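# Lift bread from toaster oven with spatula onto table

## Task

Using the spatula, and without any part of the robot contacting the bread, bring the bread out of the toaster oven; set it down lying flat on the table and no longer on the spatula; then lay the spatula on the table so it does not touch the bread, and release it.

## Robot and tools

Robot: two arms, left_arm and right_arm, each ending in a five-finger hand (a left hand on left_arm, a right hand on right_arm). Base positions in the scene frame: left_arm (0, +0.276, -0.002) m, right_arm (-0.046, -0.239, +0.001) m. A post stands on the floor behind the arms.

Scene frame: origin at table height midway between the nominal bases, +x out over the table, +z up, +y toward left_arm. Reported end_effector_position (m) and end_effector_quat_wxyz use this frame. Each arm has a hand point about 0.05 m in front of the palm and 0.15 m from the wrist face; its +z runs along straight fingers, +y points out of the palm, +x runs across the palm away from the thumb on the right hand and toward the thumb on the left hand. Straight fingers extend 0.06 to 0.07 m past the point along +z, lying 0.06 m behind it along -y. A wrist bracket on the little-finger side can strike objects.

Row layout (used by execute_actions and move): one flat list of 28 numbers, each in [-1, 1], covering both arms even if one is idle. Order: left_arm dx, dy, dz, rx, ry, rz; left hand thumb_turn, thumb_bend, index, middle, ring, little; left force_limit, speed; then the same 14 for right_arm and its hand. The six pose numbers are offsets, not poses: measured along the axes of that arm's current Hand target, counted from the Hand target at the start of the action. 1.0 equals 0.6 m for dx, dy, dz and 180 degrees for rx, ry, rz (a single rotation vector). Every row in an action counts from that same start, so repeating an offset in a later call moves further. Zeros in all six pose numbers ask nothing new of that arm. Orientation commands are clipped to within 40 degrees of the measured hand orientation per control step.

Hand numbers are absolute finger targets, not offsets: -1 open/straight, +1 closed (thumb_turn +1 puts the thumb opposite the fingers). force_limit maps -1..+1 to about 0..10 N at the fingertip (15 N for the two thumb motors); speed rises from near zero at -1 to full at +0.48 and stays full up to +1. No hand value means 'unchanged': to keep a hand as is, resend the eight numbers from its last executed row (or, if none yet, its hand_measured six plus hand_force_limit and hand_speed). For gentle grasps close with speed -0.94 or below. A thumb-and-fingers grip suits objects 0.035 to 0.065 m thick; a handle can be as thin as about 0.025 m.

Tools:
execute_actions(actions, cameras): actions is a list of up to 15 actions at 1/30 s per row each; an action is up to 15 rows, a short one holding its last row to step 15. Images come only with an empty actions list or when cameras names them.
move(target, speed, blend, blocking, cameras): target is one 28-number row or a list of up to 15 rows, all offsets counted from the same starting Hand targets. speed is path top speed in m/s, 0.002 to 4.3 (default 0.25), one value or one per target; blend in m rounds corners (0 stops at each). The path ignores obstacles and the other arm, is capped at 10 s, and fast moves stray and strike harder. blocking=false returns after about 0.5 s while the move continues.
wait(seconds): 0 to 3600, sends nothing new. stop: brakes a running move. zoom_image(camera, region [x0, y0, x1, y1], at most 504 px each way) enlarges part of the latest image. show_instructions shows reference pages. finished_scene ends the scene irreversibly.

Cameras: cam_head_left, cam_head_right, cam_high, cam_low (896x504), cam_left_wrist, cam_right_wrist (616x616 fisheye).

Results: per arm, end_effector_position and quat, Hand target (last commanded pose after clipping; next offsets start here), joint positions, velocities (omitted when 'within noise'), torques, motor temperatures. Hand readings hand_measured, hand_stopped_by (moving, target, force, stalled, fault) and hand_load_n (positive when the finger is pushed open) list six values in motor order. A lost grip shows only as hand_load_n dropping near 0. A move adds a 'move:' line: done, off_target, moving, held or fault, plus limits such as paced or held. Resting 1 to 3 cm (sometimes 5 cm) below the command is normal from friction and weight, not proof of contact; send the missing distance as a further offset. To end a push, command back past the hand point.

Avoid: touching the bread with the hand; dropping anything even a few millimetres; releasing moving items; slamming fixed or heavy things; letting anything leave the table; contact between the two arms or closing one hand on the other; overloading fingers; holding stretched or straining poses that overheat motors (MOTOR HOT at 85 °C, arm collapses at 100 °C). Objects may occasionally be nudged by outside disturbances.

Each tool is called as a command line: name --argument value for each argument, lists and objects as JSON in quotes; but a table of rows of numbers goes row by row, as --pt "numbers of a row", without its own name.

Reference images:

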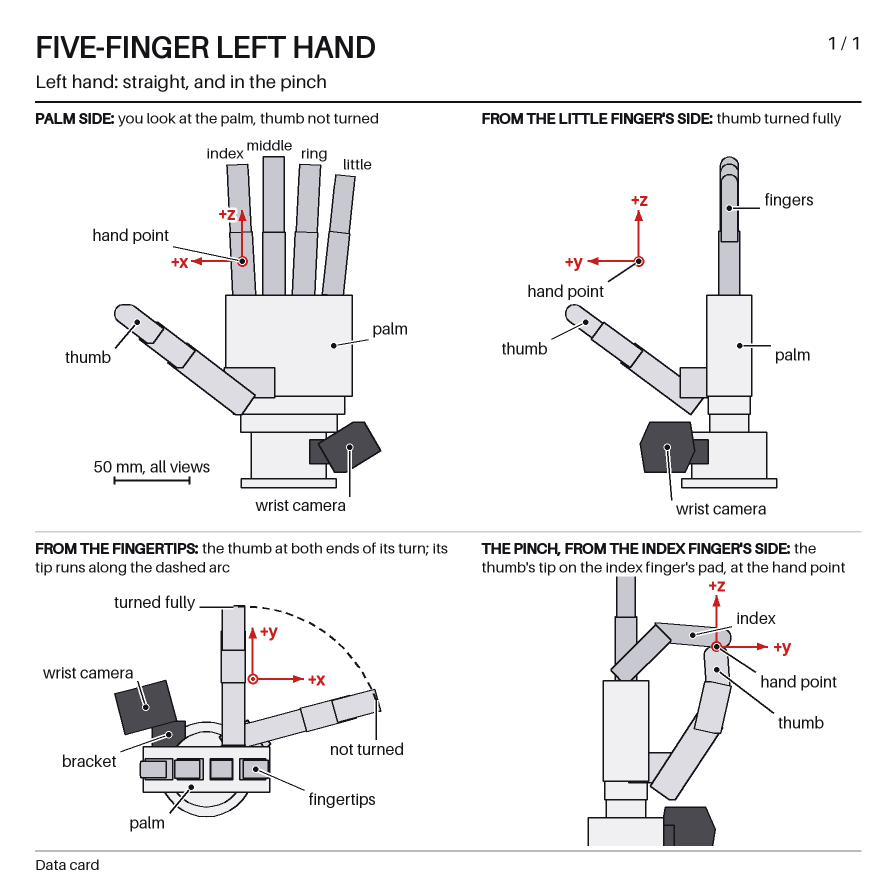

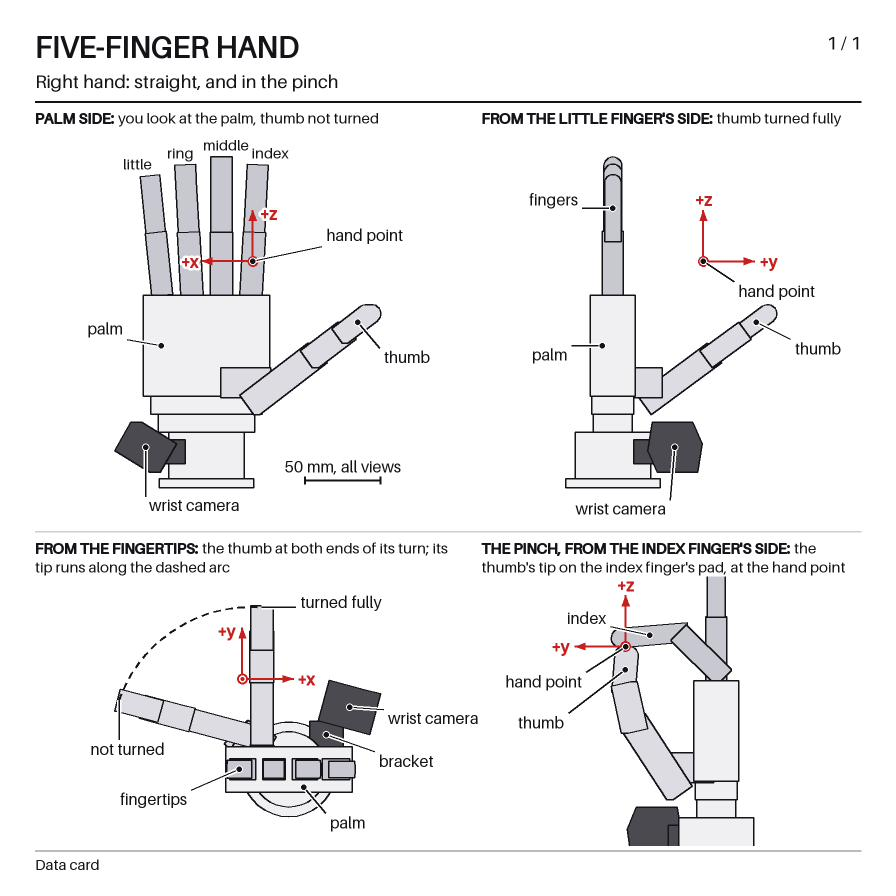

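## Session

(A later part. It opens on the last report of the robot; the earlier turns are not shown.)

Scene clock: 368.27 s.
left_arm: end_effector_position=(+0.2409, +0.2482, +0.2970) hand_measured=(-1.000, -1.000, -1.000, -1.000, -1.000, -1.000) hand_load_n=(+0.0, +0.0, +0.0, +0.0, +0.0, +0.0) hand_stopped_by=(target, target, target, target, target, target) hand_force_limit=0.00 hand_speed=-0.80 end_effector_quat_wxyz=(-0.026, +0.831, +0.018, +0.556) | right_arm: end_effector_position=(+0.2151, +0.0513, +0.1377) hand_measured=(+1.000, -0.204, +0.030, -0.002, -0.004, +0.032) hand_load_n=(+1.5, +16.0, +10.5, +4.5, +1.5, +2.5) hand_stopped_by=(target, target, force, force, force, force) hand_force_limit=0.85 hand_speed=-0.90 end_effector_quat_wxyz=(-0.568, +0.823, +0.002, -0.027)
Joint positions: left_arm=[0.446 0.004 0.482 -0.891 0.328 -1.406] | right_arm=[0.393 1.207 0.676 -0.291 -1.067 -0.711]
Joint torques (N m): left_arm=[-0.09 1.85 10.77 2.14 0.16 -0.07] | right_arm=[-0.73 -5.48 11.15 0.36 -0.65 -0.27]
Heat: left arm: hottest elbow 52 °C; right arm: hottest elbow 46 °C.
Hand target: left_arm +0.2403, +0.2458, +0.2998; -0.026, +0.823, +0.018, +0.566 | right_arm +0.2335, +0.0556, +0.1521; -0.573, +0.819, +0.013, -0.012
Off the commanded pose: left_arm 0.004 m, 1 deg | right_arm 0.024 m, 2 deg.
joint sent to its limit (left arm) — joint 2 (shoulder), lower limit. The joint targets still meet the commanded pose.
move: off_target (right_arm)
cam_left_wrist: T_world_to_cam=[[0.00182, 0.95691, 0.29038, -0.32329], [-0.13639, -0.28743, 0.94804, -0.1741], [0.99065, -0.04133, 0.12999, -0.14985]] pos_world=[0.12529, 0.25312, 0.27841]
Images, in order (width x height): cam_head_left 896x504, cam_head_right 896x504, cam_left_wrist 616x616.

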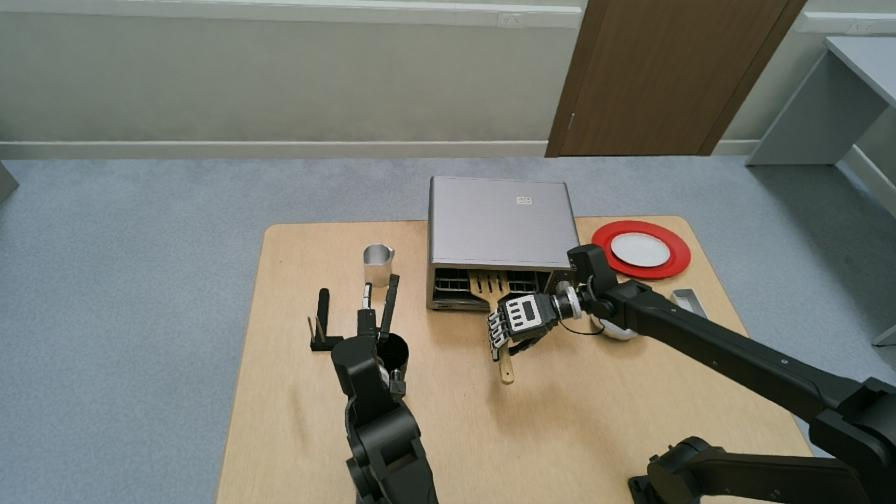

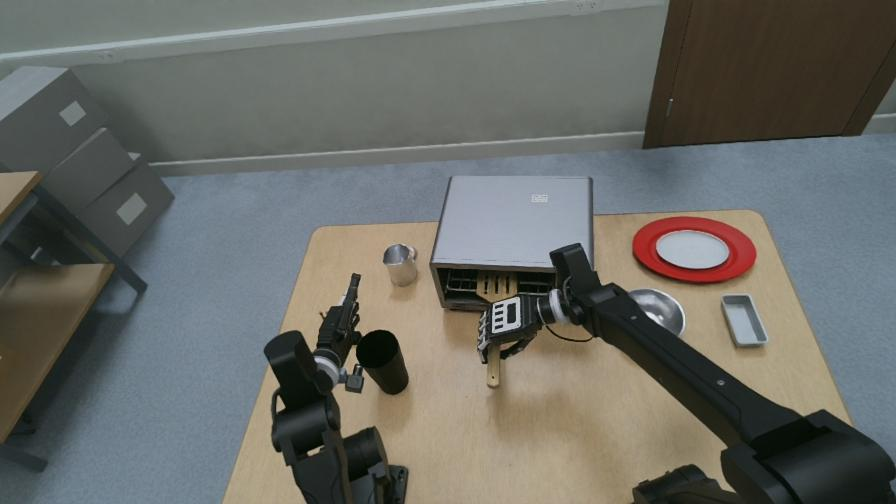

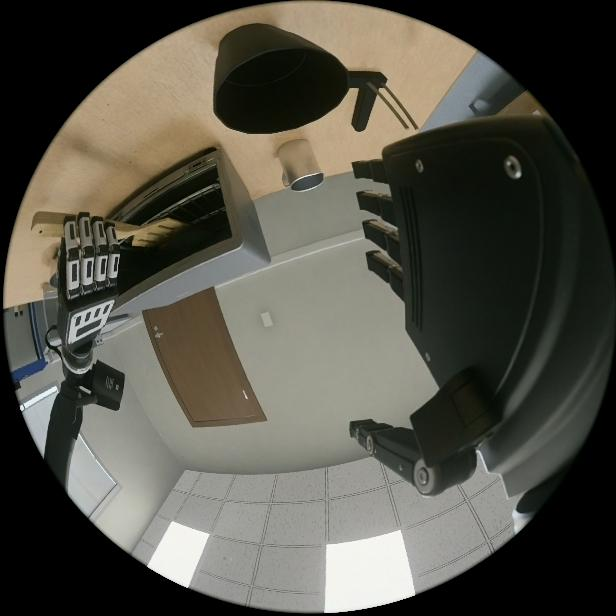

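move --target '[0,0,0,0,0,0,-1,-1,-1,-1,-1,-1,0,-0.8,0.0002,0.0282,0.0103,0.0004,-0.0038,0.0104,1,-0.2,0.4,0.4,0.4,0.4,0.85,-0.9]' --speed 0.05 --cameras '["cam_left_wrist"]'

zoom_image --camera "cam_left_wrist" --region '[130, 180, 230, 280]'

Scene clock: 369.47 s.
left_arm: end_effector_position=(+0.2409, +0.2482, +0.2970) hand_measured=(-1.000, -1.000, -1.000, -1.000, -1.000, -1.000) hand_load_n=(+0.0, +0.0, +0.0, +0.0, +0.0, +0.0) hand_stopped_by=(target, target, target, target, target, target) hand_force_limit=0.00 hand_speed=-0.80 end_effector_quat_wxyz=(-0.026, +0.831, +0.018, +0.556) | right_arm: end_effector_position=(+0.2159, +0.0515, +0.1240) hand_measured=(+1.000, -0.204, +0.030, -0.002, -0.004, +0.032) hand_load_n=(+1.5, +16.0, +10.5, +4.5, +1.5, +2.5) hand_stopped_by=(target, target, force, force, force, force) hand_force_limit=0.85 hand_speed=-0.90 end_effector_quat_wxyz=(-0.565, +0.824, -0.007, -0.045)
Joint positions: left_arm=[0.446 0.004 0.482 -0.891 0.328 -1.406] | right_arm=[0.389 1.255 0.676 -0.283 -1.079 -0.711]
Joint torques (N m): left_arm=[-0.15 2.08 10.76 2.18 0.15 -0.06] | right_arm=[-1.08 -6.42 9.54 1.5 -0.68 -0.18]
Heat: left arm: hottest elbow 52 °C; right arm: hottest elbow 46 °C.
Hand target: left_arm +0.2403, +0.2458, +0.2998; -0.026, +0.823, +0.018, +0.566 | right_arm +0.2337, +0.0555, +0.1341; -0.573, +0.819, +0.003, -0.026
Off the commanded pose: left_arm 0.004 m, 1 deg | right_arm 0.021 m, 3 deg.
joint sent to its limit (left arm) — joint 2 (shoulder), lower limit. The joint targets still meet the commanded pose.
move: off_target (right_arm)
cam_left_wrist: T_world_to_cam=[[0.00182, 0.95691, 0.29038, -0.32329], [-0.13639, -0.28743, 0.94804, -0.1741], [0.99065, -0.04133, 0.12999, -0.14985]] pos_world=[0.12529, 0.25312, 0.27841]

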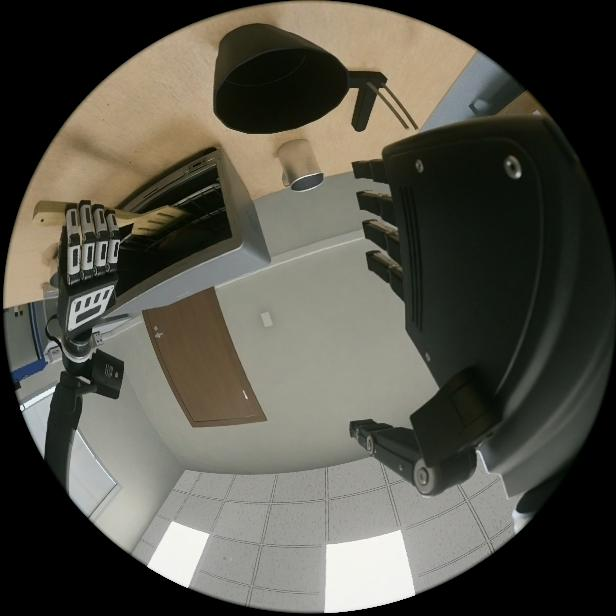

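Scaled by 5.040 from the camera's image (finer frame: 880x880).

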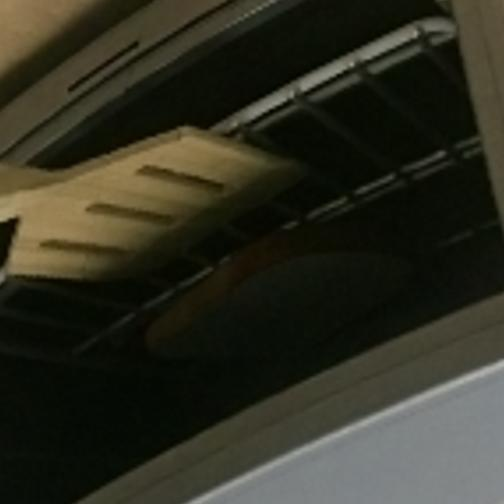

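move --target '[0,0,0,0,0,0,-1,-1,-1,-1,-1,-1,0,-0.8,0.0505,0.0113,0.0022,0,0,0,1,-0.2,0.4,0.4,0.4,0.4,0.85,-0.9]' --speed 0.04 --cameras '["cam_left_wrist"]'

zoom_image --camera "cam_left_wrist" --region '[130, 180, 230, 280]'

Scene clock: 371.10 s.
left_arm: end_effector_position=(+0.2409, +0.2482, +0.2970) hand_measured=(-1.000, -1.000, -1.000, -1.000, -1.000, -1.000) hand_load_n=(+0.0, +0.0, +0.0, +0.0, +0.0, +0.0) hand_stopped_by=(target, target, target, target, target, target) hand_force_limit=0.00 hand_speed=-0.80 end_effector_quat_wxyz=(-0.026, +0.831, +0.018, +0.556) | right_arm: end_effector_position=(+0.2440, +0.0517, +0.1161) hand_measured=(+1.000, -0.204, +0.030, -0.002, -0.004, +0.032) hand_load_n=(+1.5, +15.0, +11.0, +4.5, +1.5, +2.5) hand_stopped_by=(target, target, force, force, force, force) hand_force_limit=0.85 hand_speed=-0.90 end_effector_quat_wxyz=(-0.567, +0.823, -0.005, -0.041)
Joint positions: left_arm=[0.446 0.004 0.482 -0.891 0.328 -1.406] | right_arm=[0.358 1.342 0.732 -0.283 -1.1 -0.758]
Joint velocities: left_arm=[within noise] | right_arm=[-0.005 -0.005 0.002 -0.012 0.051 -0.154]
Joint torques (N m): left_arm=[-0.09 1.96 10.77 2.14 0.16 -0.06] | right_arm=[-1.2 -6.65 10.3 0.92 -0.72 -0.19]
Heat: left arm: hottest elbow 52 °C; right arm: hottest elbow 46 °C.
Hand target: left_arm +0.2403, +0.2458, +0.2998; -0.026, +0.823, +0.018, +0.566 | right_arm +0.2637, +0.0555, +0.1261; -0.573, +0.819, +0.003, -0.026
Off the commanded pose: left_arm 0.004 m, 1 deg | right_arm 0.022 m, 2 deg.
joint sent to its limit (left arm) — joint 2 (shoulder), lower limit. The joint targets still meet the commanded pose.
move: off_target (right_arm)
cam_left_wrist: T_world_to_cam=[[0.00182, 0.95691, 0.29038, -0.32329], [-0.13639, -0.28743, 0.94804, -0.1741], [0.99065, -0.04133, 0.12999, -0.14985]] pos_world=[0.12529, 0.25312, 0.27841]

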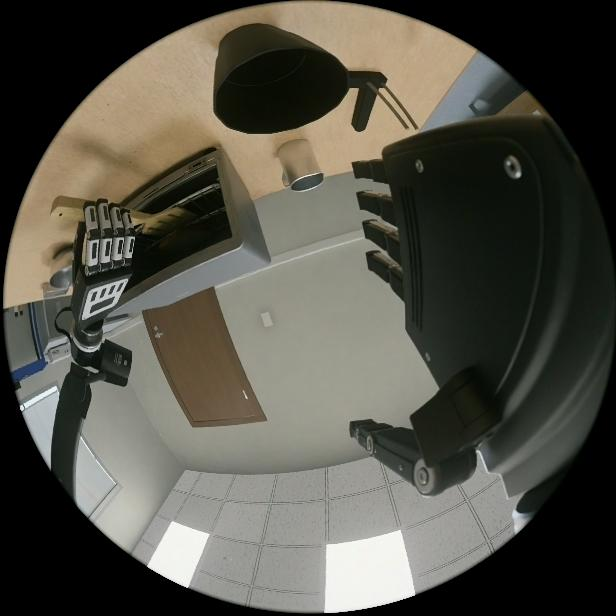

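Scaled by 5.040 from the camera's image (finer frame: 880x880).

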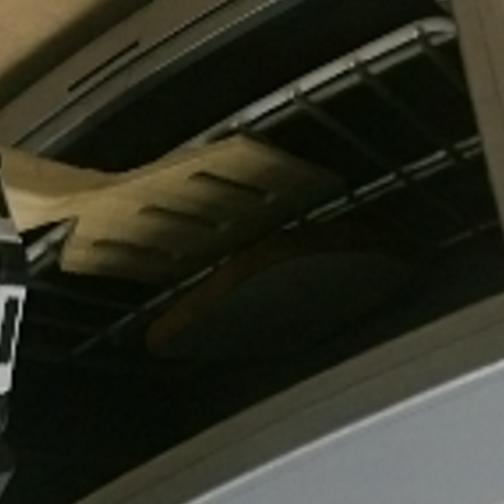

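move --target '[0,0,0,0,0,0,-1,-1,-1,-1,-1,-1,0,-0.8,0.0667,0.0015,-0.0018,0,0,0,1,-0.2,0.4,0.4,0.4,0.4,0.85,-0.9]' --speed 0.06 --cameras '["cam_left_wrist"]'

zoom_image --camera "cam_left_wrist" --region '[140, 190, 230, 280]'

Scene clock: 372.60 s.
left_arm: end_effector_position=(+0.2409, +0.2482, +0.2970) hand_measured=(-1.000, -1.000, -1.000, -1.000, -1.000, -1.000) hand_load_n=(+0.0, +0.0, -0.5, +0.0, +0.0, +0.0) hand_stopped_by=(target, target, target, target, target, target) hand_force_limit=0.00 hand_speed=-0.80 end_effector_quat_wxyz=(-0.026, +0.831, +0.018, +0.556) | right_arm: end_effector_position=(+0.2859, +0.0536, +0.1152) hand_measured=(+1.000, -0.204, +0.030, -0.002, -0.004, +0.032) hand_load_n=(+1.5, +15.5, +11.0, +5.0, +1.0, +2.5) hand_stopped_by=(target, target, force, force, force, force) hand_force_limit=0.85 hand_speed=-0.90 end_effector_quat_wxyz=(-0.570, +0.821, -0.003, -0.037)
Joint positions: left_arm=[0.446 0.004 0.482 -0.891 0.328 -1.406] | right_arm=[0.324 1.447 0.837 -0.322 -1.122 -0.813]
Joint torques (N m): left_arm=[-0.32 1.96 10.76 2.17 0.15 -0.07] | right_arm=[-1.49 -8 10.29 0.09 -0.72 -0.23]
Heat: left arm: hottest elbow 52 °C; right arm: hottest elbow 46 °C.
Hand target: left_arm +0.2403, +0.2458, +0.2998; -0.026, +0.823, +0.018, +0.566 | right_arm +0.3037, +0.0555, +0.1242; -0.573, +0.819, +0.003, -0.025
Off the commanded pose: left_arm 0.004 m, 1 deg | right_arm 0.020 m, 1 deg.
joint sent to its limit (left arm) — joint 2 (shoulder), lower limit. The joint targets still meet the commanded pose.
move: off_target (right_arm)
cam_left_wrist: T_world_to_cam=[[0.00182, 0.95691, 0.29038, -0.32329], [-0.13639, -0.28743, 0.94804, -0.1741], [0.99065, -0.04133, 0.12999, -0.14985]] pos_world=[0.12529, 0.25312, 0.27841]

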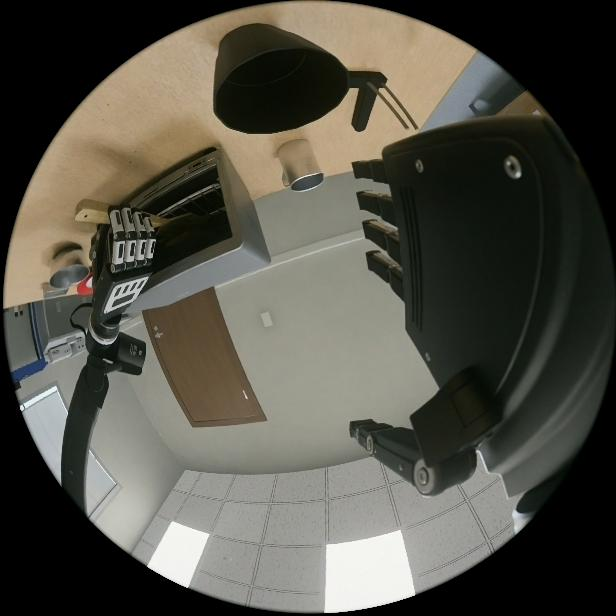

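Scaled by 5.600 from the camera's image (finer frame: 880x880).

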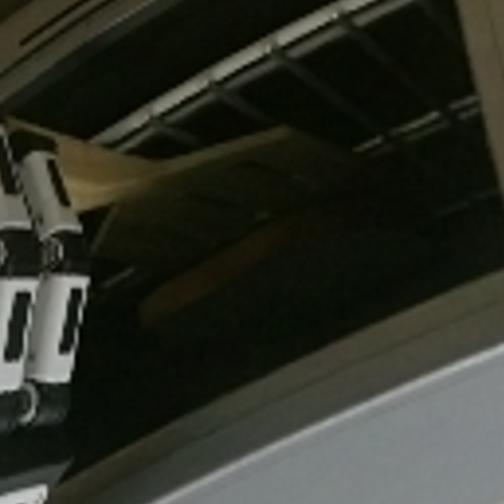

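zoom_image --camera "cam_left_wrist" --region '[150, 200, 220, 270]'

wait --seconds 0.1 --cameras '["cam_head_left","cam_head_right"]'

zoom_image --camera "cam_head_left" --region '[440, 255, 520, 315]'

Scaled by 7.200 from the camera's image (finer frame: 880x880).

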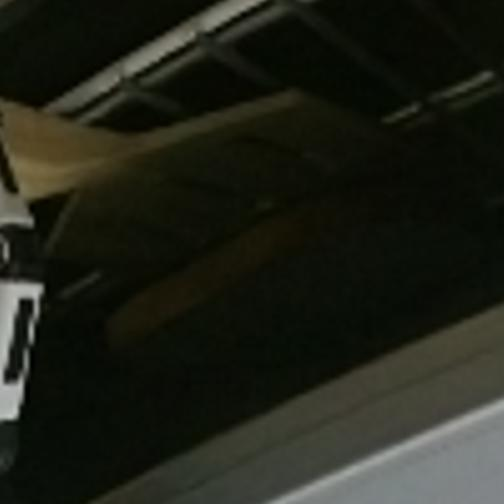

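Scene clock: 372.80 s.
left_arm: end_effector_position=(+0.2409, +0.2482, +0.2970) hand_measured=(-1.000, -1.000, -1.000, -1.000, -1.000, -1.000) hand_load_n=(+0.0, +0.0, +0.0, +0.0, +0.0, +0.0) hand_stopped_by=(target, target, target, target, target, target) hand_force_limit=0.00 hand_speed=-0.80 end_effector_quat_wxyz=(-0.026, +0.831, +0.018, +0.556) | right_arm: end_effector_position=(+0.2859, +0.0536, +0.1152) hand_measured=(+1.000, -0.204, +0.030, -0.002, -0.004, +0.032) hand_load_n=(+1.5, +15.5, +11.0, +4.5, +1.5, +2.5) hand_stopped_by=(target, target, force, force, force, force) hand_force_limit=0.85 hand_speed=-0.90 end_effector_quat_wxyz=(-0.570, +0.821, -0.003, -0.036)
Joint positions: left_arm=[0.446 0.004 0.482 -0.891 0.328 -1.406] | right_arm=[0.324 1.447 0.837 -0.322 -1.122 -0.814]
Joint torques (N m): left_arm=[-0.09 2.02 10.76 2.14 0.16 -0.07] | right_arm=[-1.38 -8.29 10.37 0.23 -0.74 -0.22]
Heat: left arm: hottest elbow 52 °C; right arm: hottest elbow 46 °C.
Hand target: left_arm +0.2403, +0.2458, +0.2998; -0.026, +0.823, +0.018, +0.566 | right_arm +0.3037, +0.0555, +0.1242; -0.573, +0.819, +0.003, -0.025
Off the commanded pose: left_arm 0.004 m, 1 deg | right_arm 0.020 m, 1 deg.
wait: 0.10 s; at rest by 0.07 s

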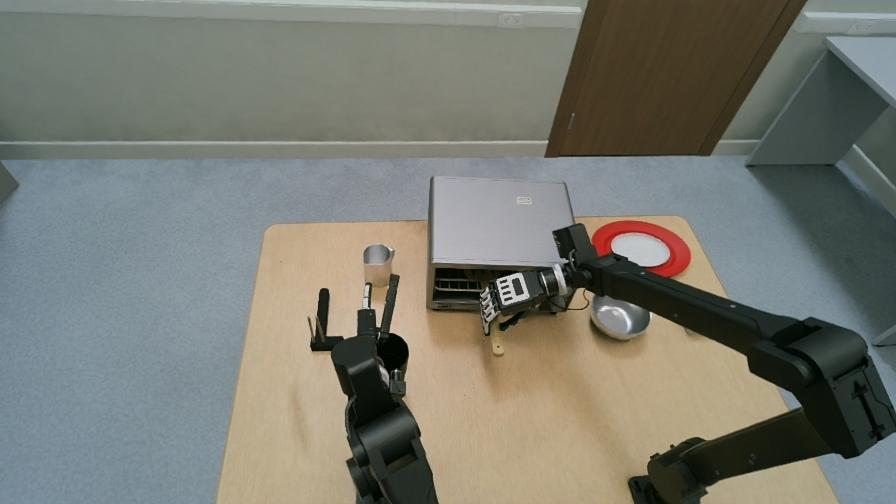

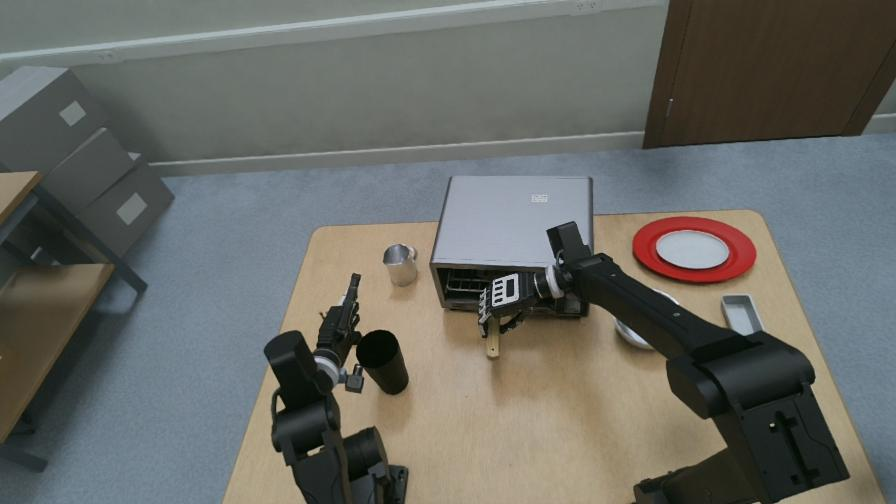

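Scaled by 6.300 from the camera's image (finer frame: 1280x720).

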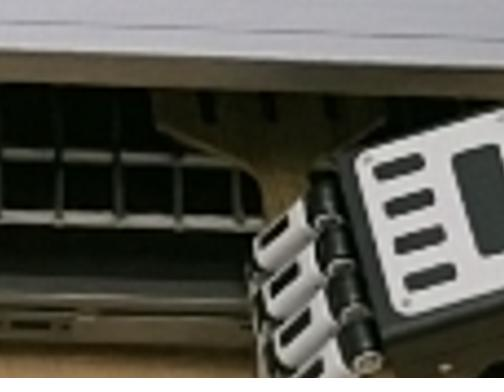

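move --target '[0,0,0,0,0,0,-1,-1,-1,-1,-1,-1,0,-0.8,0.03,0.0007,-0.0009,0,0,0,1,-0.2,0.4,0.4,0.4,0.4,0.85,-0.9]' --speed 0.06 --cameras '["cam_left_wrist"]'

zoom_image --camera "cam_left_wrist" --region '[150, 200, 220, 270]'

Scene clock: 374.00 s.
left_arm: end_effector_position=(+0.2409, +0.2482, +0.2970) hand_measured=(-1.000, -1.000, -1.000, -1.000, -1.000, -1.000) hand_load_n=(+0.0, +0.0, +0.0, +0.0, +0.0, +0.0) hand_stopped_by=(target, target, target, target, target, target) hand_force_limit=0.00 hand_speed=-0.80 end_effector_quat_wxyz=(-0.026, +0.831, +0.018, +0.556) | right_arm: end_effector_position=(+0.3001, +0.0541, +0.1119) hand_measured=(+1.000, -0.204, +0.030, -0.002, -0.004, +0.032) hand_load_n=(+1.5, +14.5, +11.5, +5.0, +2.0, +2.5) hand_stopped_by=(target, target, force, force, force, force) hand_force_limit=0.85 hand_speed=-0.90 end_effector_quat_wxyz=(-0.569, +0.821, -0.003, -0.041)
Joint positions: left_arm=[0.446 0.004 0.482 -0.891 0.328 -1.406] | right_arm=[0.313 1.494 0.881 -0.352 -1.133 -0.84]
Joint torques (N m): left_arm=[-0.15 1.85 10.74 2.17 0.14 -0.07] | right_arm=[-1.14 -8.94 10.76 0.02 -0.58 -0.23]
Heat: left arm: hottest elbow 52 °C; right arm: hottest elbow 46 °C.
Hand target: left_arm +0.2403, +0.2458, +0.2998; -0.026, +0.823, +0.018, +0.566 | right_arm +0.3217, +0.0556, +0.1233; -0.573, +0.819, +0.003, -0.025
Off the commanded pose: left_arm 0.004 m, 1 deg | right_arm 0.024 m, 2 deg.
joint sent to its limit (left arm) — joint 2 (shoulder), lower limit. The joint targets still meet the commanded pose.
move: off_target (right_arm)
cam_left_wrist: T_world_to_cam=[[0.00182, 0.95691, 0.29038, -0.32329], [-0.13639, -0.28743, 0.94804, -0.1741], [0.99065, -0.04133, 0.12999, -0.14985]] pos_world=[0.12529, 0.25312, 0.27841]

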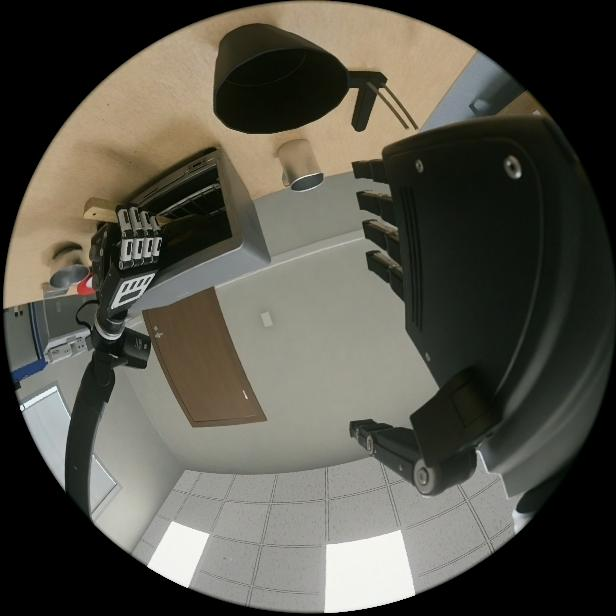

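Scaled by 7.200 from the camera's image (finer frame: 880x880).

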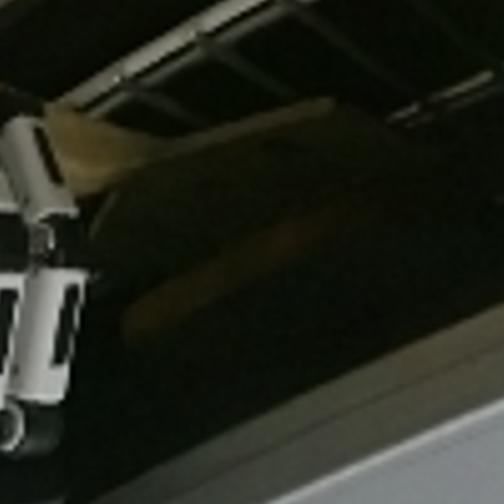

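move --target '[0,0,0,0,0,0,-1,-1,-1,-1,-1,-1,0,-0.8,0,0,0,-0.0006,0.0057,-0.0156,1,-0.2,0.4,0.4,0.4,0.4,0.85,-0.9]' --speed 0.06 --cameras '["cam_left_wrist"]'

zoom_image --camera "cam_left_wrist" --region '[150, 200, 220, 270]'

Scene clock: 375.73 s.
left_arm: end_effector_position=(+0.2409, +0.2482, +0.2970) hand_measured=(-1.000, -1.000, -1.000, -1.000, -1.000, -1.000) hand_load_n=(-0.5, -0.5, +0.0, +0.0, +0.0, -0.5) hand_stopped_by=(target, target, target, target, target, target) hand_force_limit=0.00 hand_speed=-0.80 end_effector_quat_wxyz=(-0.026, +0.831, +0.018, +0.556) | right_arm: end_effector_position=(+0.3014, +0.0535, +0.1105) hand_measured=(+1.000, -0.204, +0.030, -0.002, -0.004, +0.032) hand_load_n=(+1.5, +15.0, +11.5, +5.0, +2.0, +2.5) hand_stopped_by=(target, target, force, force, force, force) hand_force_limit=0.85 hand_speed=-0.90 end_effector_quat_wxyz=(-0.567, +0.823, -0.002, -0.037)
Joint positions: left_arm=[0.446 0.004 0.482 -0.891 0.328 -1.406] | right_arm=[0.313 1.494 0.881 -0.352 -1.126 -0.848]
Joint torques (N m): left_arm=[0.03 2.02 10.76 2.15 0.15 -0.06] | right_arm=[-0.85 -11.22 9.16 1.54 -0.22 -0.29]
Heat: left arm: hottest elbow 52 °C; right arm: hottest elbow 46 °C.
Hand target: left_arm +0.2403, +0.2458, +0.2998; -0.026, +0.823, +0.018, +0.566 | right_arm +0.3217, +0.0555, +0.1232; -0.573, +0.820, +0.018, -0.004
Off the commanded pose: left_arm 0.004 m, 1 deg | right_arm 0.024 m, 5 deg.
joint sent to its limit (left arm) — joint 2 (shoulder), lower limit. The joint targets still meet the commanded pose.
move: off_target (right_arm)
cam_left_wrist: T_world_to_cam=[[0.00182, 0.95691, 0.29038, -0.32329], [-0.13639, -0.28743, 0.94804, -0.1741], [0.99065, -0.04133, 0.12999, -0.14985]] pos_world=[0.12529, 0.25312, 0.27841]

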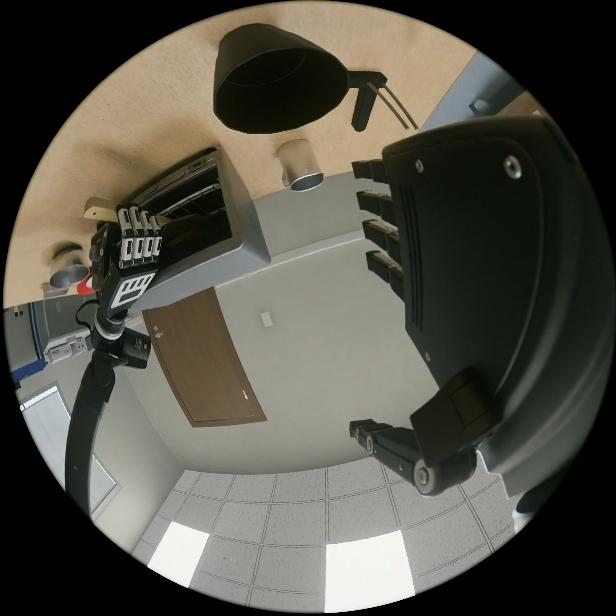

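Scaled by 7.200 from the camera's image (finer frame: 880x880).

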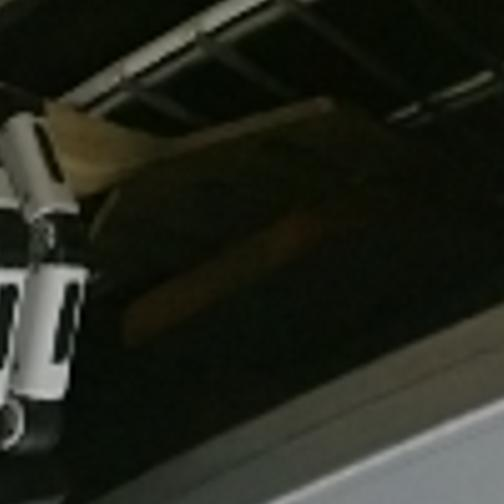

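move --pt "0 0 0 0 0 0 -1 -1 -1 -1 -1 -1 0 -0.8 -0.05 -0.0012 0.0014 0.0005 -0.0054 0.0147 1 -0.2 0.4 0.4 0.4 0.4 0.85 -0.9" --pt "0 0 0 0 0 0 -1 -1 -1 -1 -1 -1 0 -0.8 -0.2662 -0.0255 0.0003 0.0005 -0.0054 0.0147 1 -0.2 0.4 0.4 0.4 0.4 0.85 -0.9" --speed 0.1 --blend '[0.01,0]' --cameras '["cam_left_wrist","cam_head_left"]'

zoom_image --camera "cam_left_wrist" --region '[130, 180, 230, 280]'

zoom_image --camera "cam_head_left" --region '[430, 250, 530, 320]'

Scene clock: 378.87 s.
left_arm: end_effector_position=(+0.2409, +0.2482, +0.2970) hand_measured=(-1.000, -1.000, -1.000, -1.000, -1.000, -1.000) hand_load_n=(-0.5, +0.0, +0.0, +0.0, +0.0, +0.0) hand_stopped_by=(target, target, target, target, target, target) hand_force_limit=0.00 hand_speed=-0.80 end_effector_quat_wxyz=(-0.026, +0.831, +0.018, +0.556) | right_arm: end_effector_position=(+0.1627, +0.0521, +0.1298) hand_measured=(+1.000, -0.204, +0.030, -0.002, -0.004, +0.032) hand_load_n=(+1.5, +15.5, +10.5, +4.5, +1.5, +2.5) hand_stopped_by=(target, target, force, force, force, force) hand_force_limit=0.85 hand_speed=-0.90 end_effector_quat_wxyz=(-0.567, +0.823, -0.004, -0.032)
Joint positions: left_arm=[0.446 0.004 0.482 -0.891 0.328 -1.406] | right_arm=[0.469 1.07 0.541 -0.206 -1.012 -0.593]
Joint torques (N m): left_arm=[-0.26 1.9 10.76 2.13 0.15 -0.06] | right_arm=[1.03 -6.12 7.21 1.62 -0.39 0.02]
Heat: left arm: hottest elbow 52 °C; right arm: hottest elbow 46 °C.
Hand target: left_arm +0.2403, +0.2458, +0.2998; -0.026, +0.823, +0.018, +0.566 | right_arm +0.1617, +0.0555, +0.1355; -0.573, +0.819, +0.004, -0.024
Off the commanded pose: left_arm 0.004 m, 1 deg | right_arm 0.007 m, 2 deg.
joint sent to its limit (left arm) — joint 2 (shoulder), lower limit. The joint targets still meet the commanded pose.
move: done
cam_left_wrist: T_world_to_cam=[[0.00182, 0.95691, 0.29038, -0.32329], [-0.13639, -0.28743, 0.94804, -0.1741], [0.99065, -0.04133, 0.12999, -0.14985]] pos_world=[0.12529, 0.25312, 0.27841]
Images, in order (width x height): cam_head_left 896x504, cam_left_wrist 616x616.

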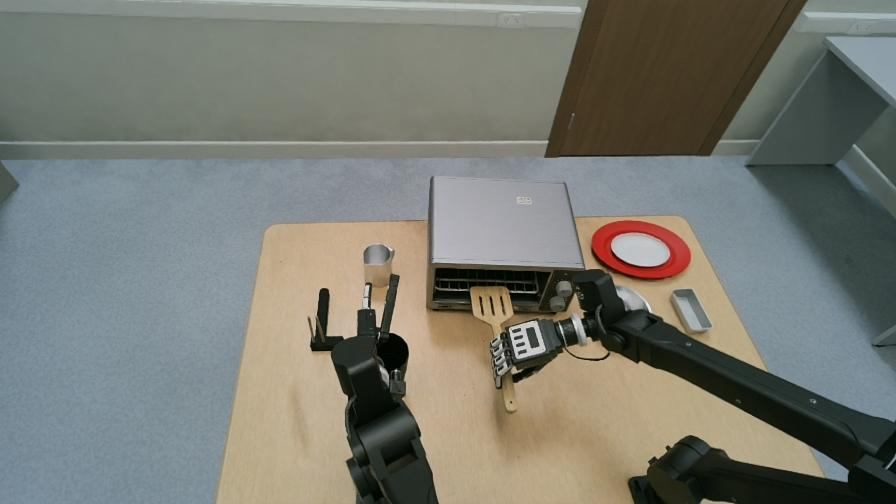

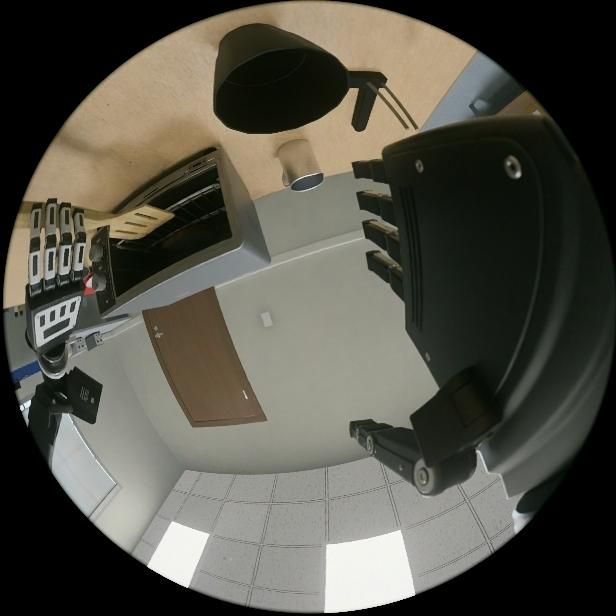

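Scaled by 5.040 from the camera's image (finer frame: 880x880).

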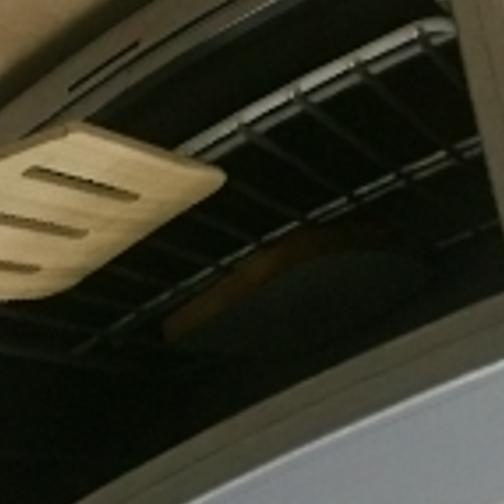

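Scaled by 5.040 from the camera's image (finer frame: 1280x720).

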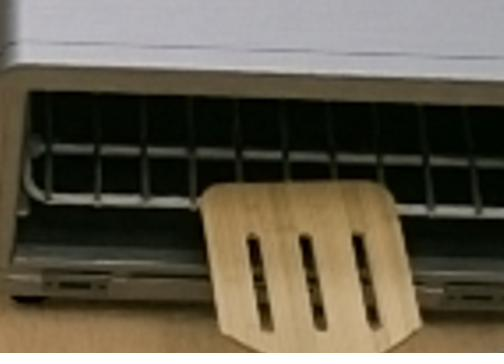

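execute_actions --actions '[]' --cameras '["cam_left_wrist","cam_head_left"]'

Scene clock: 379.60 s.
left_arm: end_effector_position=(+0.2409, +0.2482, +0.2970) hand_measured=(-1.000, -1.000, -1.000, -1.000, -1.000, -1.000) hand_load_n=(+0.0, +0.0, +0.0, +0.0, +0.0, +0.0) hand_stopped_by=(target, target, target, target, target, target) hand_force_limit=0.00 hand_speed=-0.80 end_effector_quat_wxyz=(-0.026, +0.831, +0.018, +0.556) | right_arm: end_effector_position=(+0.1627, +0.0521, +0.1298) hand_measured=(+1.000, -0.204, +0.030, -0.002, -0.004, +0.032) hand_load_n=(+1.0, +16.0, +10.5, +4.5, +1.5, +2.5) hand_stopped_by=(target, target, force, force, force, force) hand_force_limit=0.85 hand_speed=-0.90 end_effector_quat_wxyz=(-0.567, +0.823, -0.004, -0.032)
Joint positions: left_arm=[0.446 0.004 0.482 -0.891 0.328 -1.406] | right_arm=[0.469 1.07 0.541 -0.206 -1.012 -0.593]
Joint velocities: within noise
Joint torques (N m): left_arm=[-0.15 1.9 10.73 2.17 0.16 -0.05] | right_arm=[0.67 -6.01 7.17 1.77 -0.38 -0.01]
Motor temperatures (°C): left_arm=[29 32 52 28 33 31] | right_arm=[31 37 46 30 34 30]
Heat: left arm: hottest elbow 52 °C; right arm: hottest elbow 46 °C.
Hand target: left_arm +0.2403, +0.2458, +0.2998; -0.026, +0.823, +0.018, +0.566 | right_arm +0.1617, +0.0555, +0.1355; -0.573, +0.819, +0.004, -0.024
Off the commanded pose: left_arm 0.004 m, 1 deg | right_arm 0.007 m, 2 deg.
camera_calibration:
cam_left_wrist: T_world_to_cam=[[0.00182, 0.95691, 0.29038, -0.32329], [-0.13639, -0.28743, 0.94804, -0.1741], [0.99065, -0.04133, 0.12999, -0.14985]] pos_world=[0.12529, 0.25312, 0.27841]
Images, in order (width x height): cam_head_left 896x504, cam_left_wrist 616x616.

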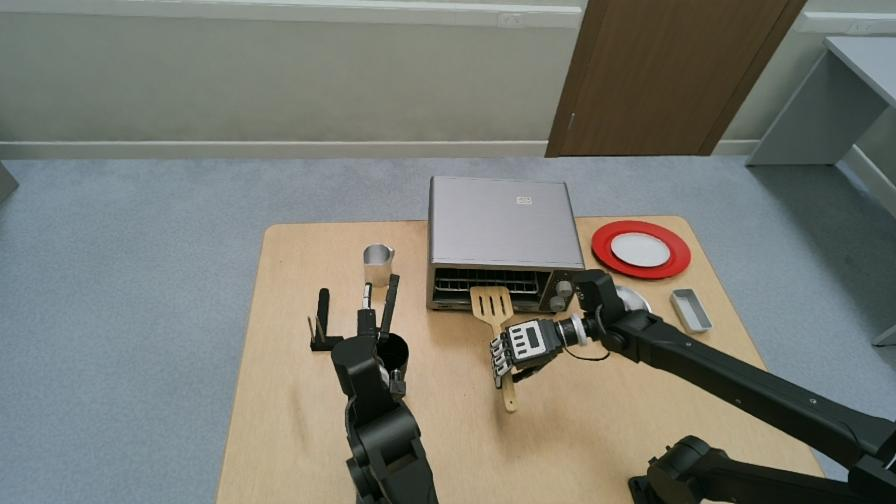

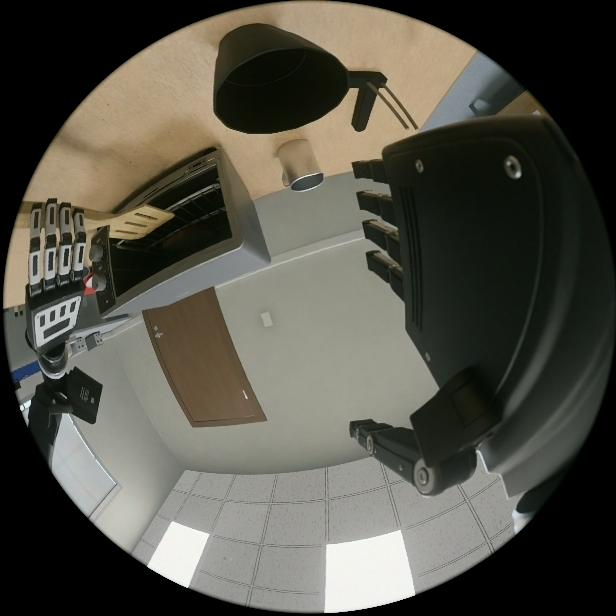

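zoom_image --camera "cam_left_wrist" --region '[120, 170, 240, 290]'

zoom_image --camera "cam_head_left" --region '[430, 250, 530, 320]'

Scaled by 4.200 from the camera's image (finer frame: 880x880).

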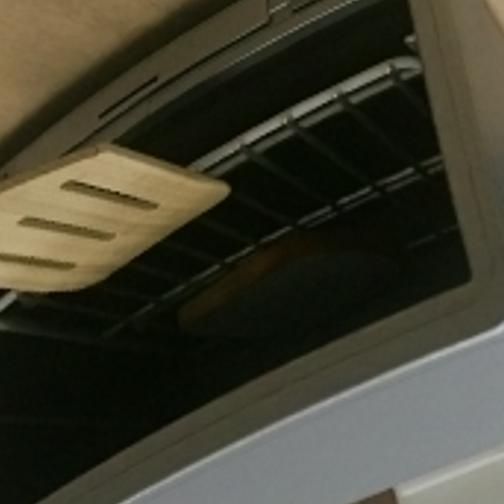

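Scaled by 5.040 from the camera's image (finer frame: 1280x720).

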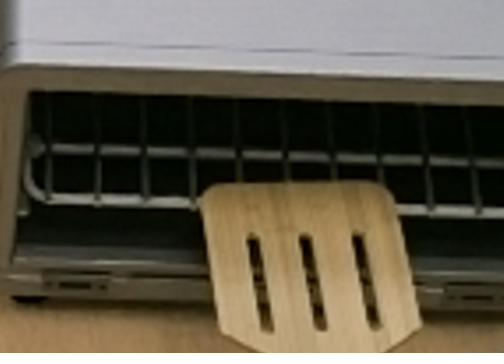

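move --target '[0,0,0,0,0,0,-1,-1,-1,-1,-1,-1,0,-0.8,-0.0495,-0.0629,0.1075,0.0041,0.1043,0.0379,1,-0.2,0.4,0.4,0.4,0.4,0.85,-0.9]' --speed 0.08 --cameras '["cam_head_left","cam_head_right"]'

Scene clock: 382.90 s.
left_arm: end_effector_position=(+0.2409, +0.2482, +0.2970) hand_measured=(-1.000, -1.000, -1.000, -1.000, -1.000, -1.000) hand_load_n=(+0.0, +0.0, +0.0, +0.0, +0.0, +0.0) hand_stopped_by=(target, target, target, target, target, target) hand_force_limit=0.00 hand_speed=-0.80 end_effector_quat_wxyz=(-0.026, +0.831, +0.018, +0.556) | right_arm: end_effector_position=(+0.1319, +0.1233, +0.1396) hand_measured=(+1.000, -0.204, +0.030, -0.002, -0.004, +0.032) hand_load_n=(+1.5, +15.5, +10.5, +4.5, +1.5, +2.5) hand_stopped_by=(target, target, force, force, force, force) hand_force_limit=0.85 hand_speed=-0.90 end_effector_quat_wxyz=(-0.554, +0.817, -0.143, +0.072)
Joint positions: left_arm=[0.446 0.004 0.482 -0.891 0.328 -1.406] | right_arm=[0.876 0.945 0.451 0.083 -0.346 -0.103]
Joint torques (N m): left_arm=[-0.03 2.02 10.76 2.15 0.14 -0.06] | right_arm=[0.62 -5.19 7.82 2.39 0.05 -0.06]
Heat: left arm: hottest elbow 52 °C; right arm: hottest elbow 46 °C.
Hand target: left_arm +0.2403, +0.2458, +0.2998; -0.026, +0.823, +0.018, +0.566 | right_arm +0.1299, +0.1279, +0.1496; -0.569, +0.807, -0.138, +0.075
Off the commanded pose: left_arm 0.004 m, 1 deg | right_arm 0.011 m, 2 deg.
joint sent to its limit (left arm) — joint 2 (shoulder), lower limit. The joint targets still meet the commanded pose.
move: off_target (right_arm)

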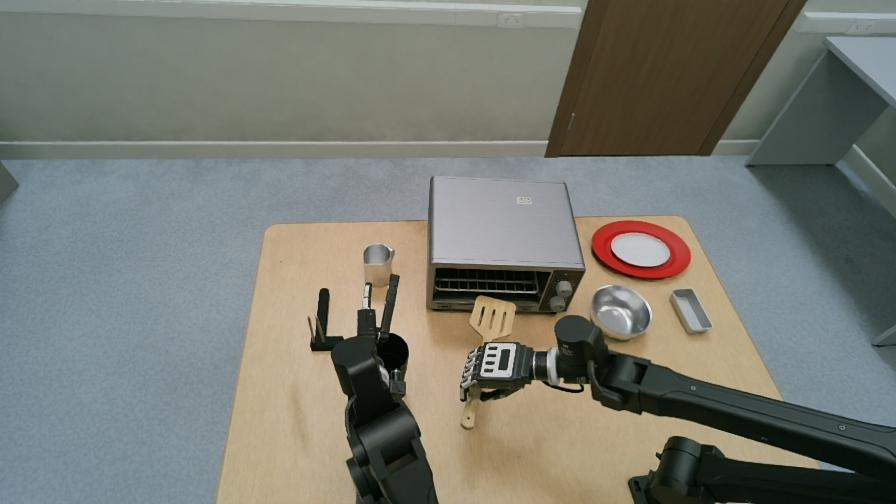

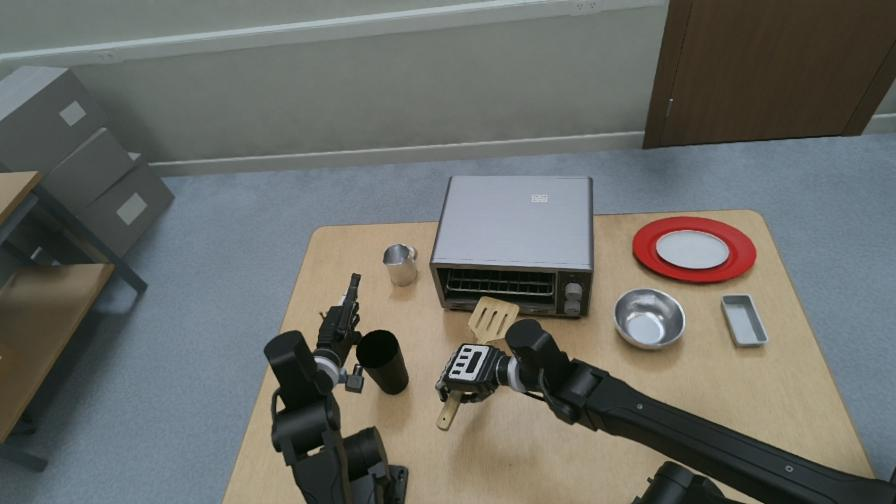

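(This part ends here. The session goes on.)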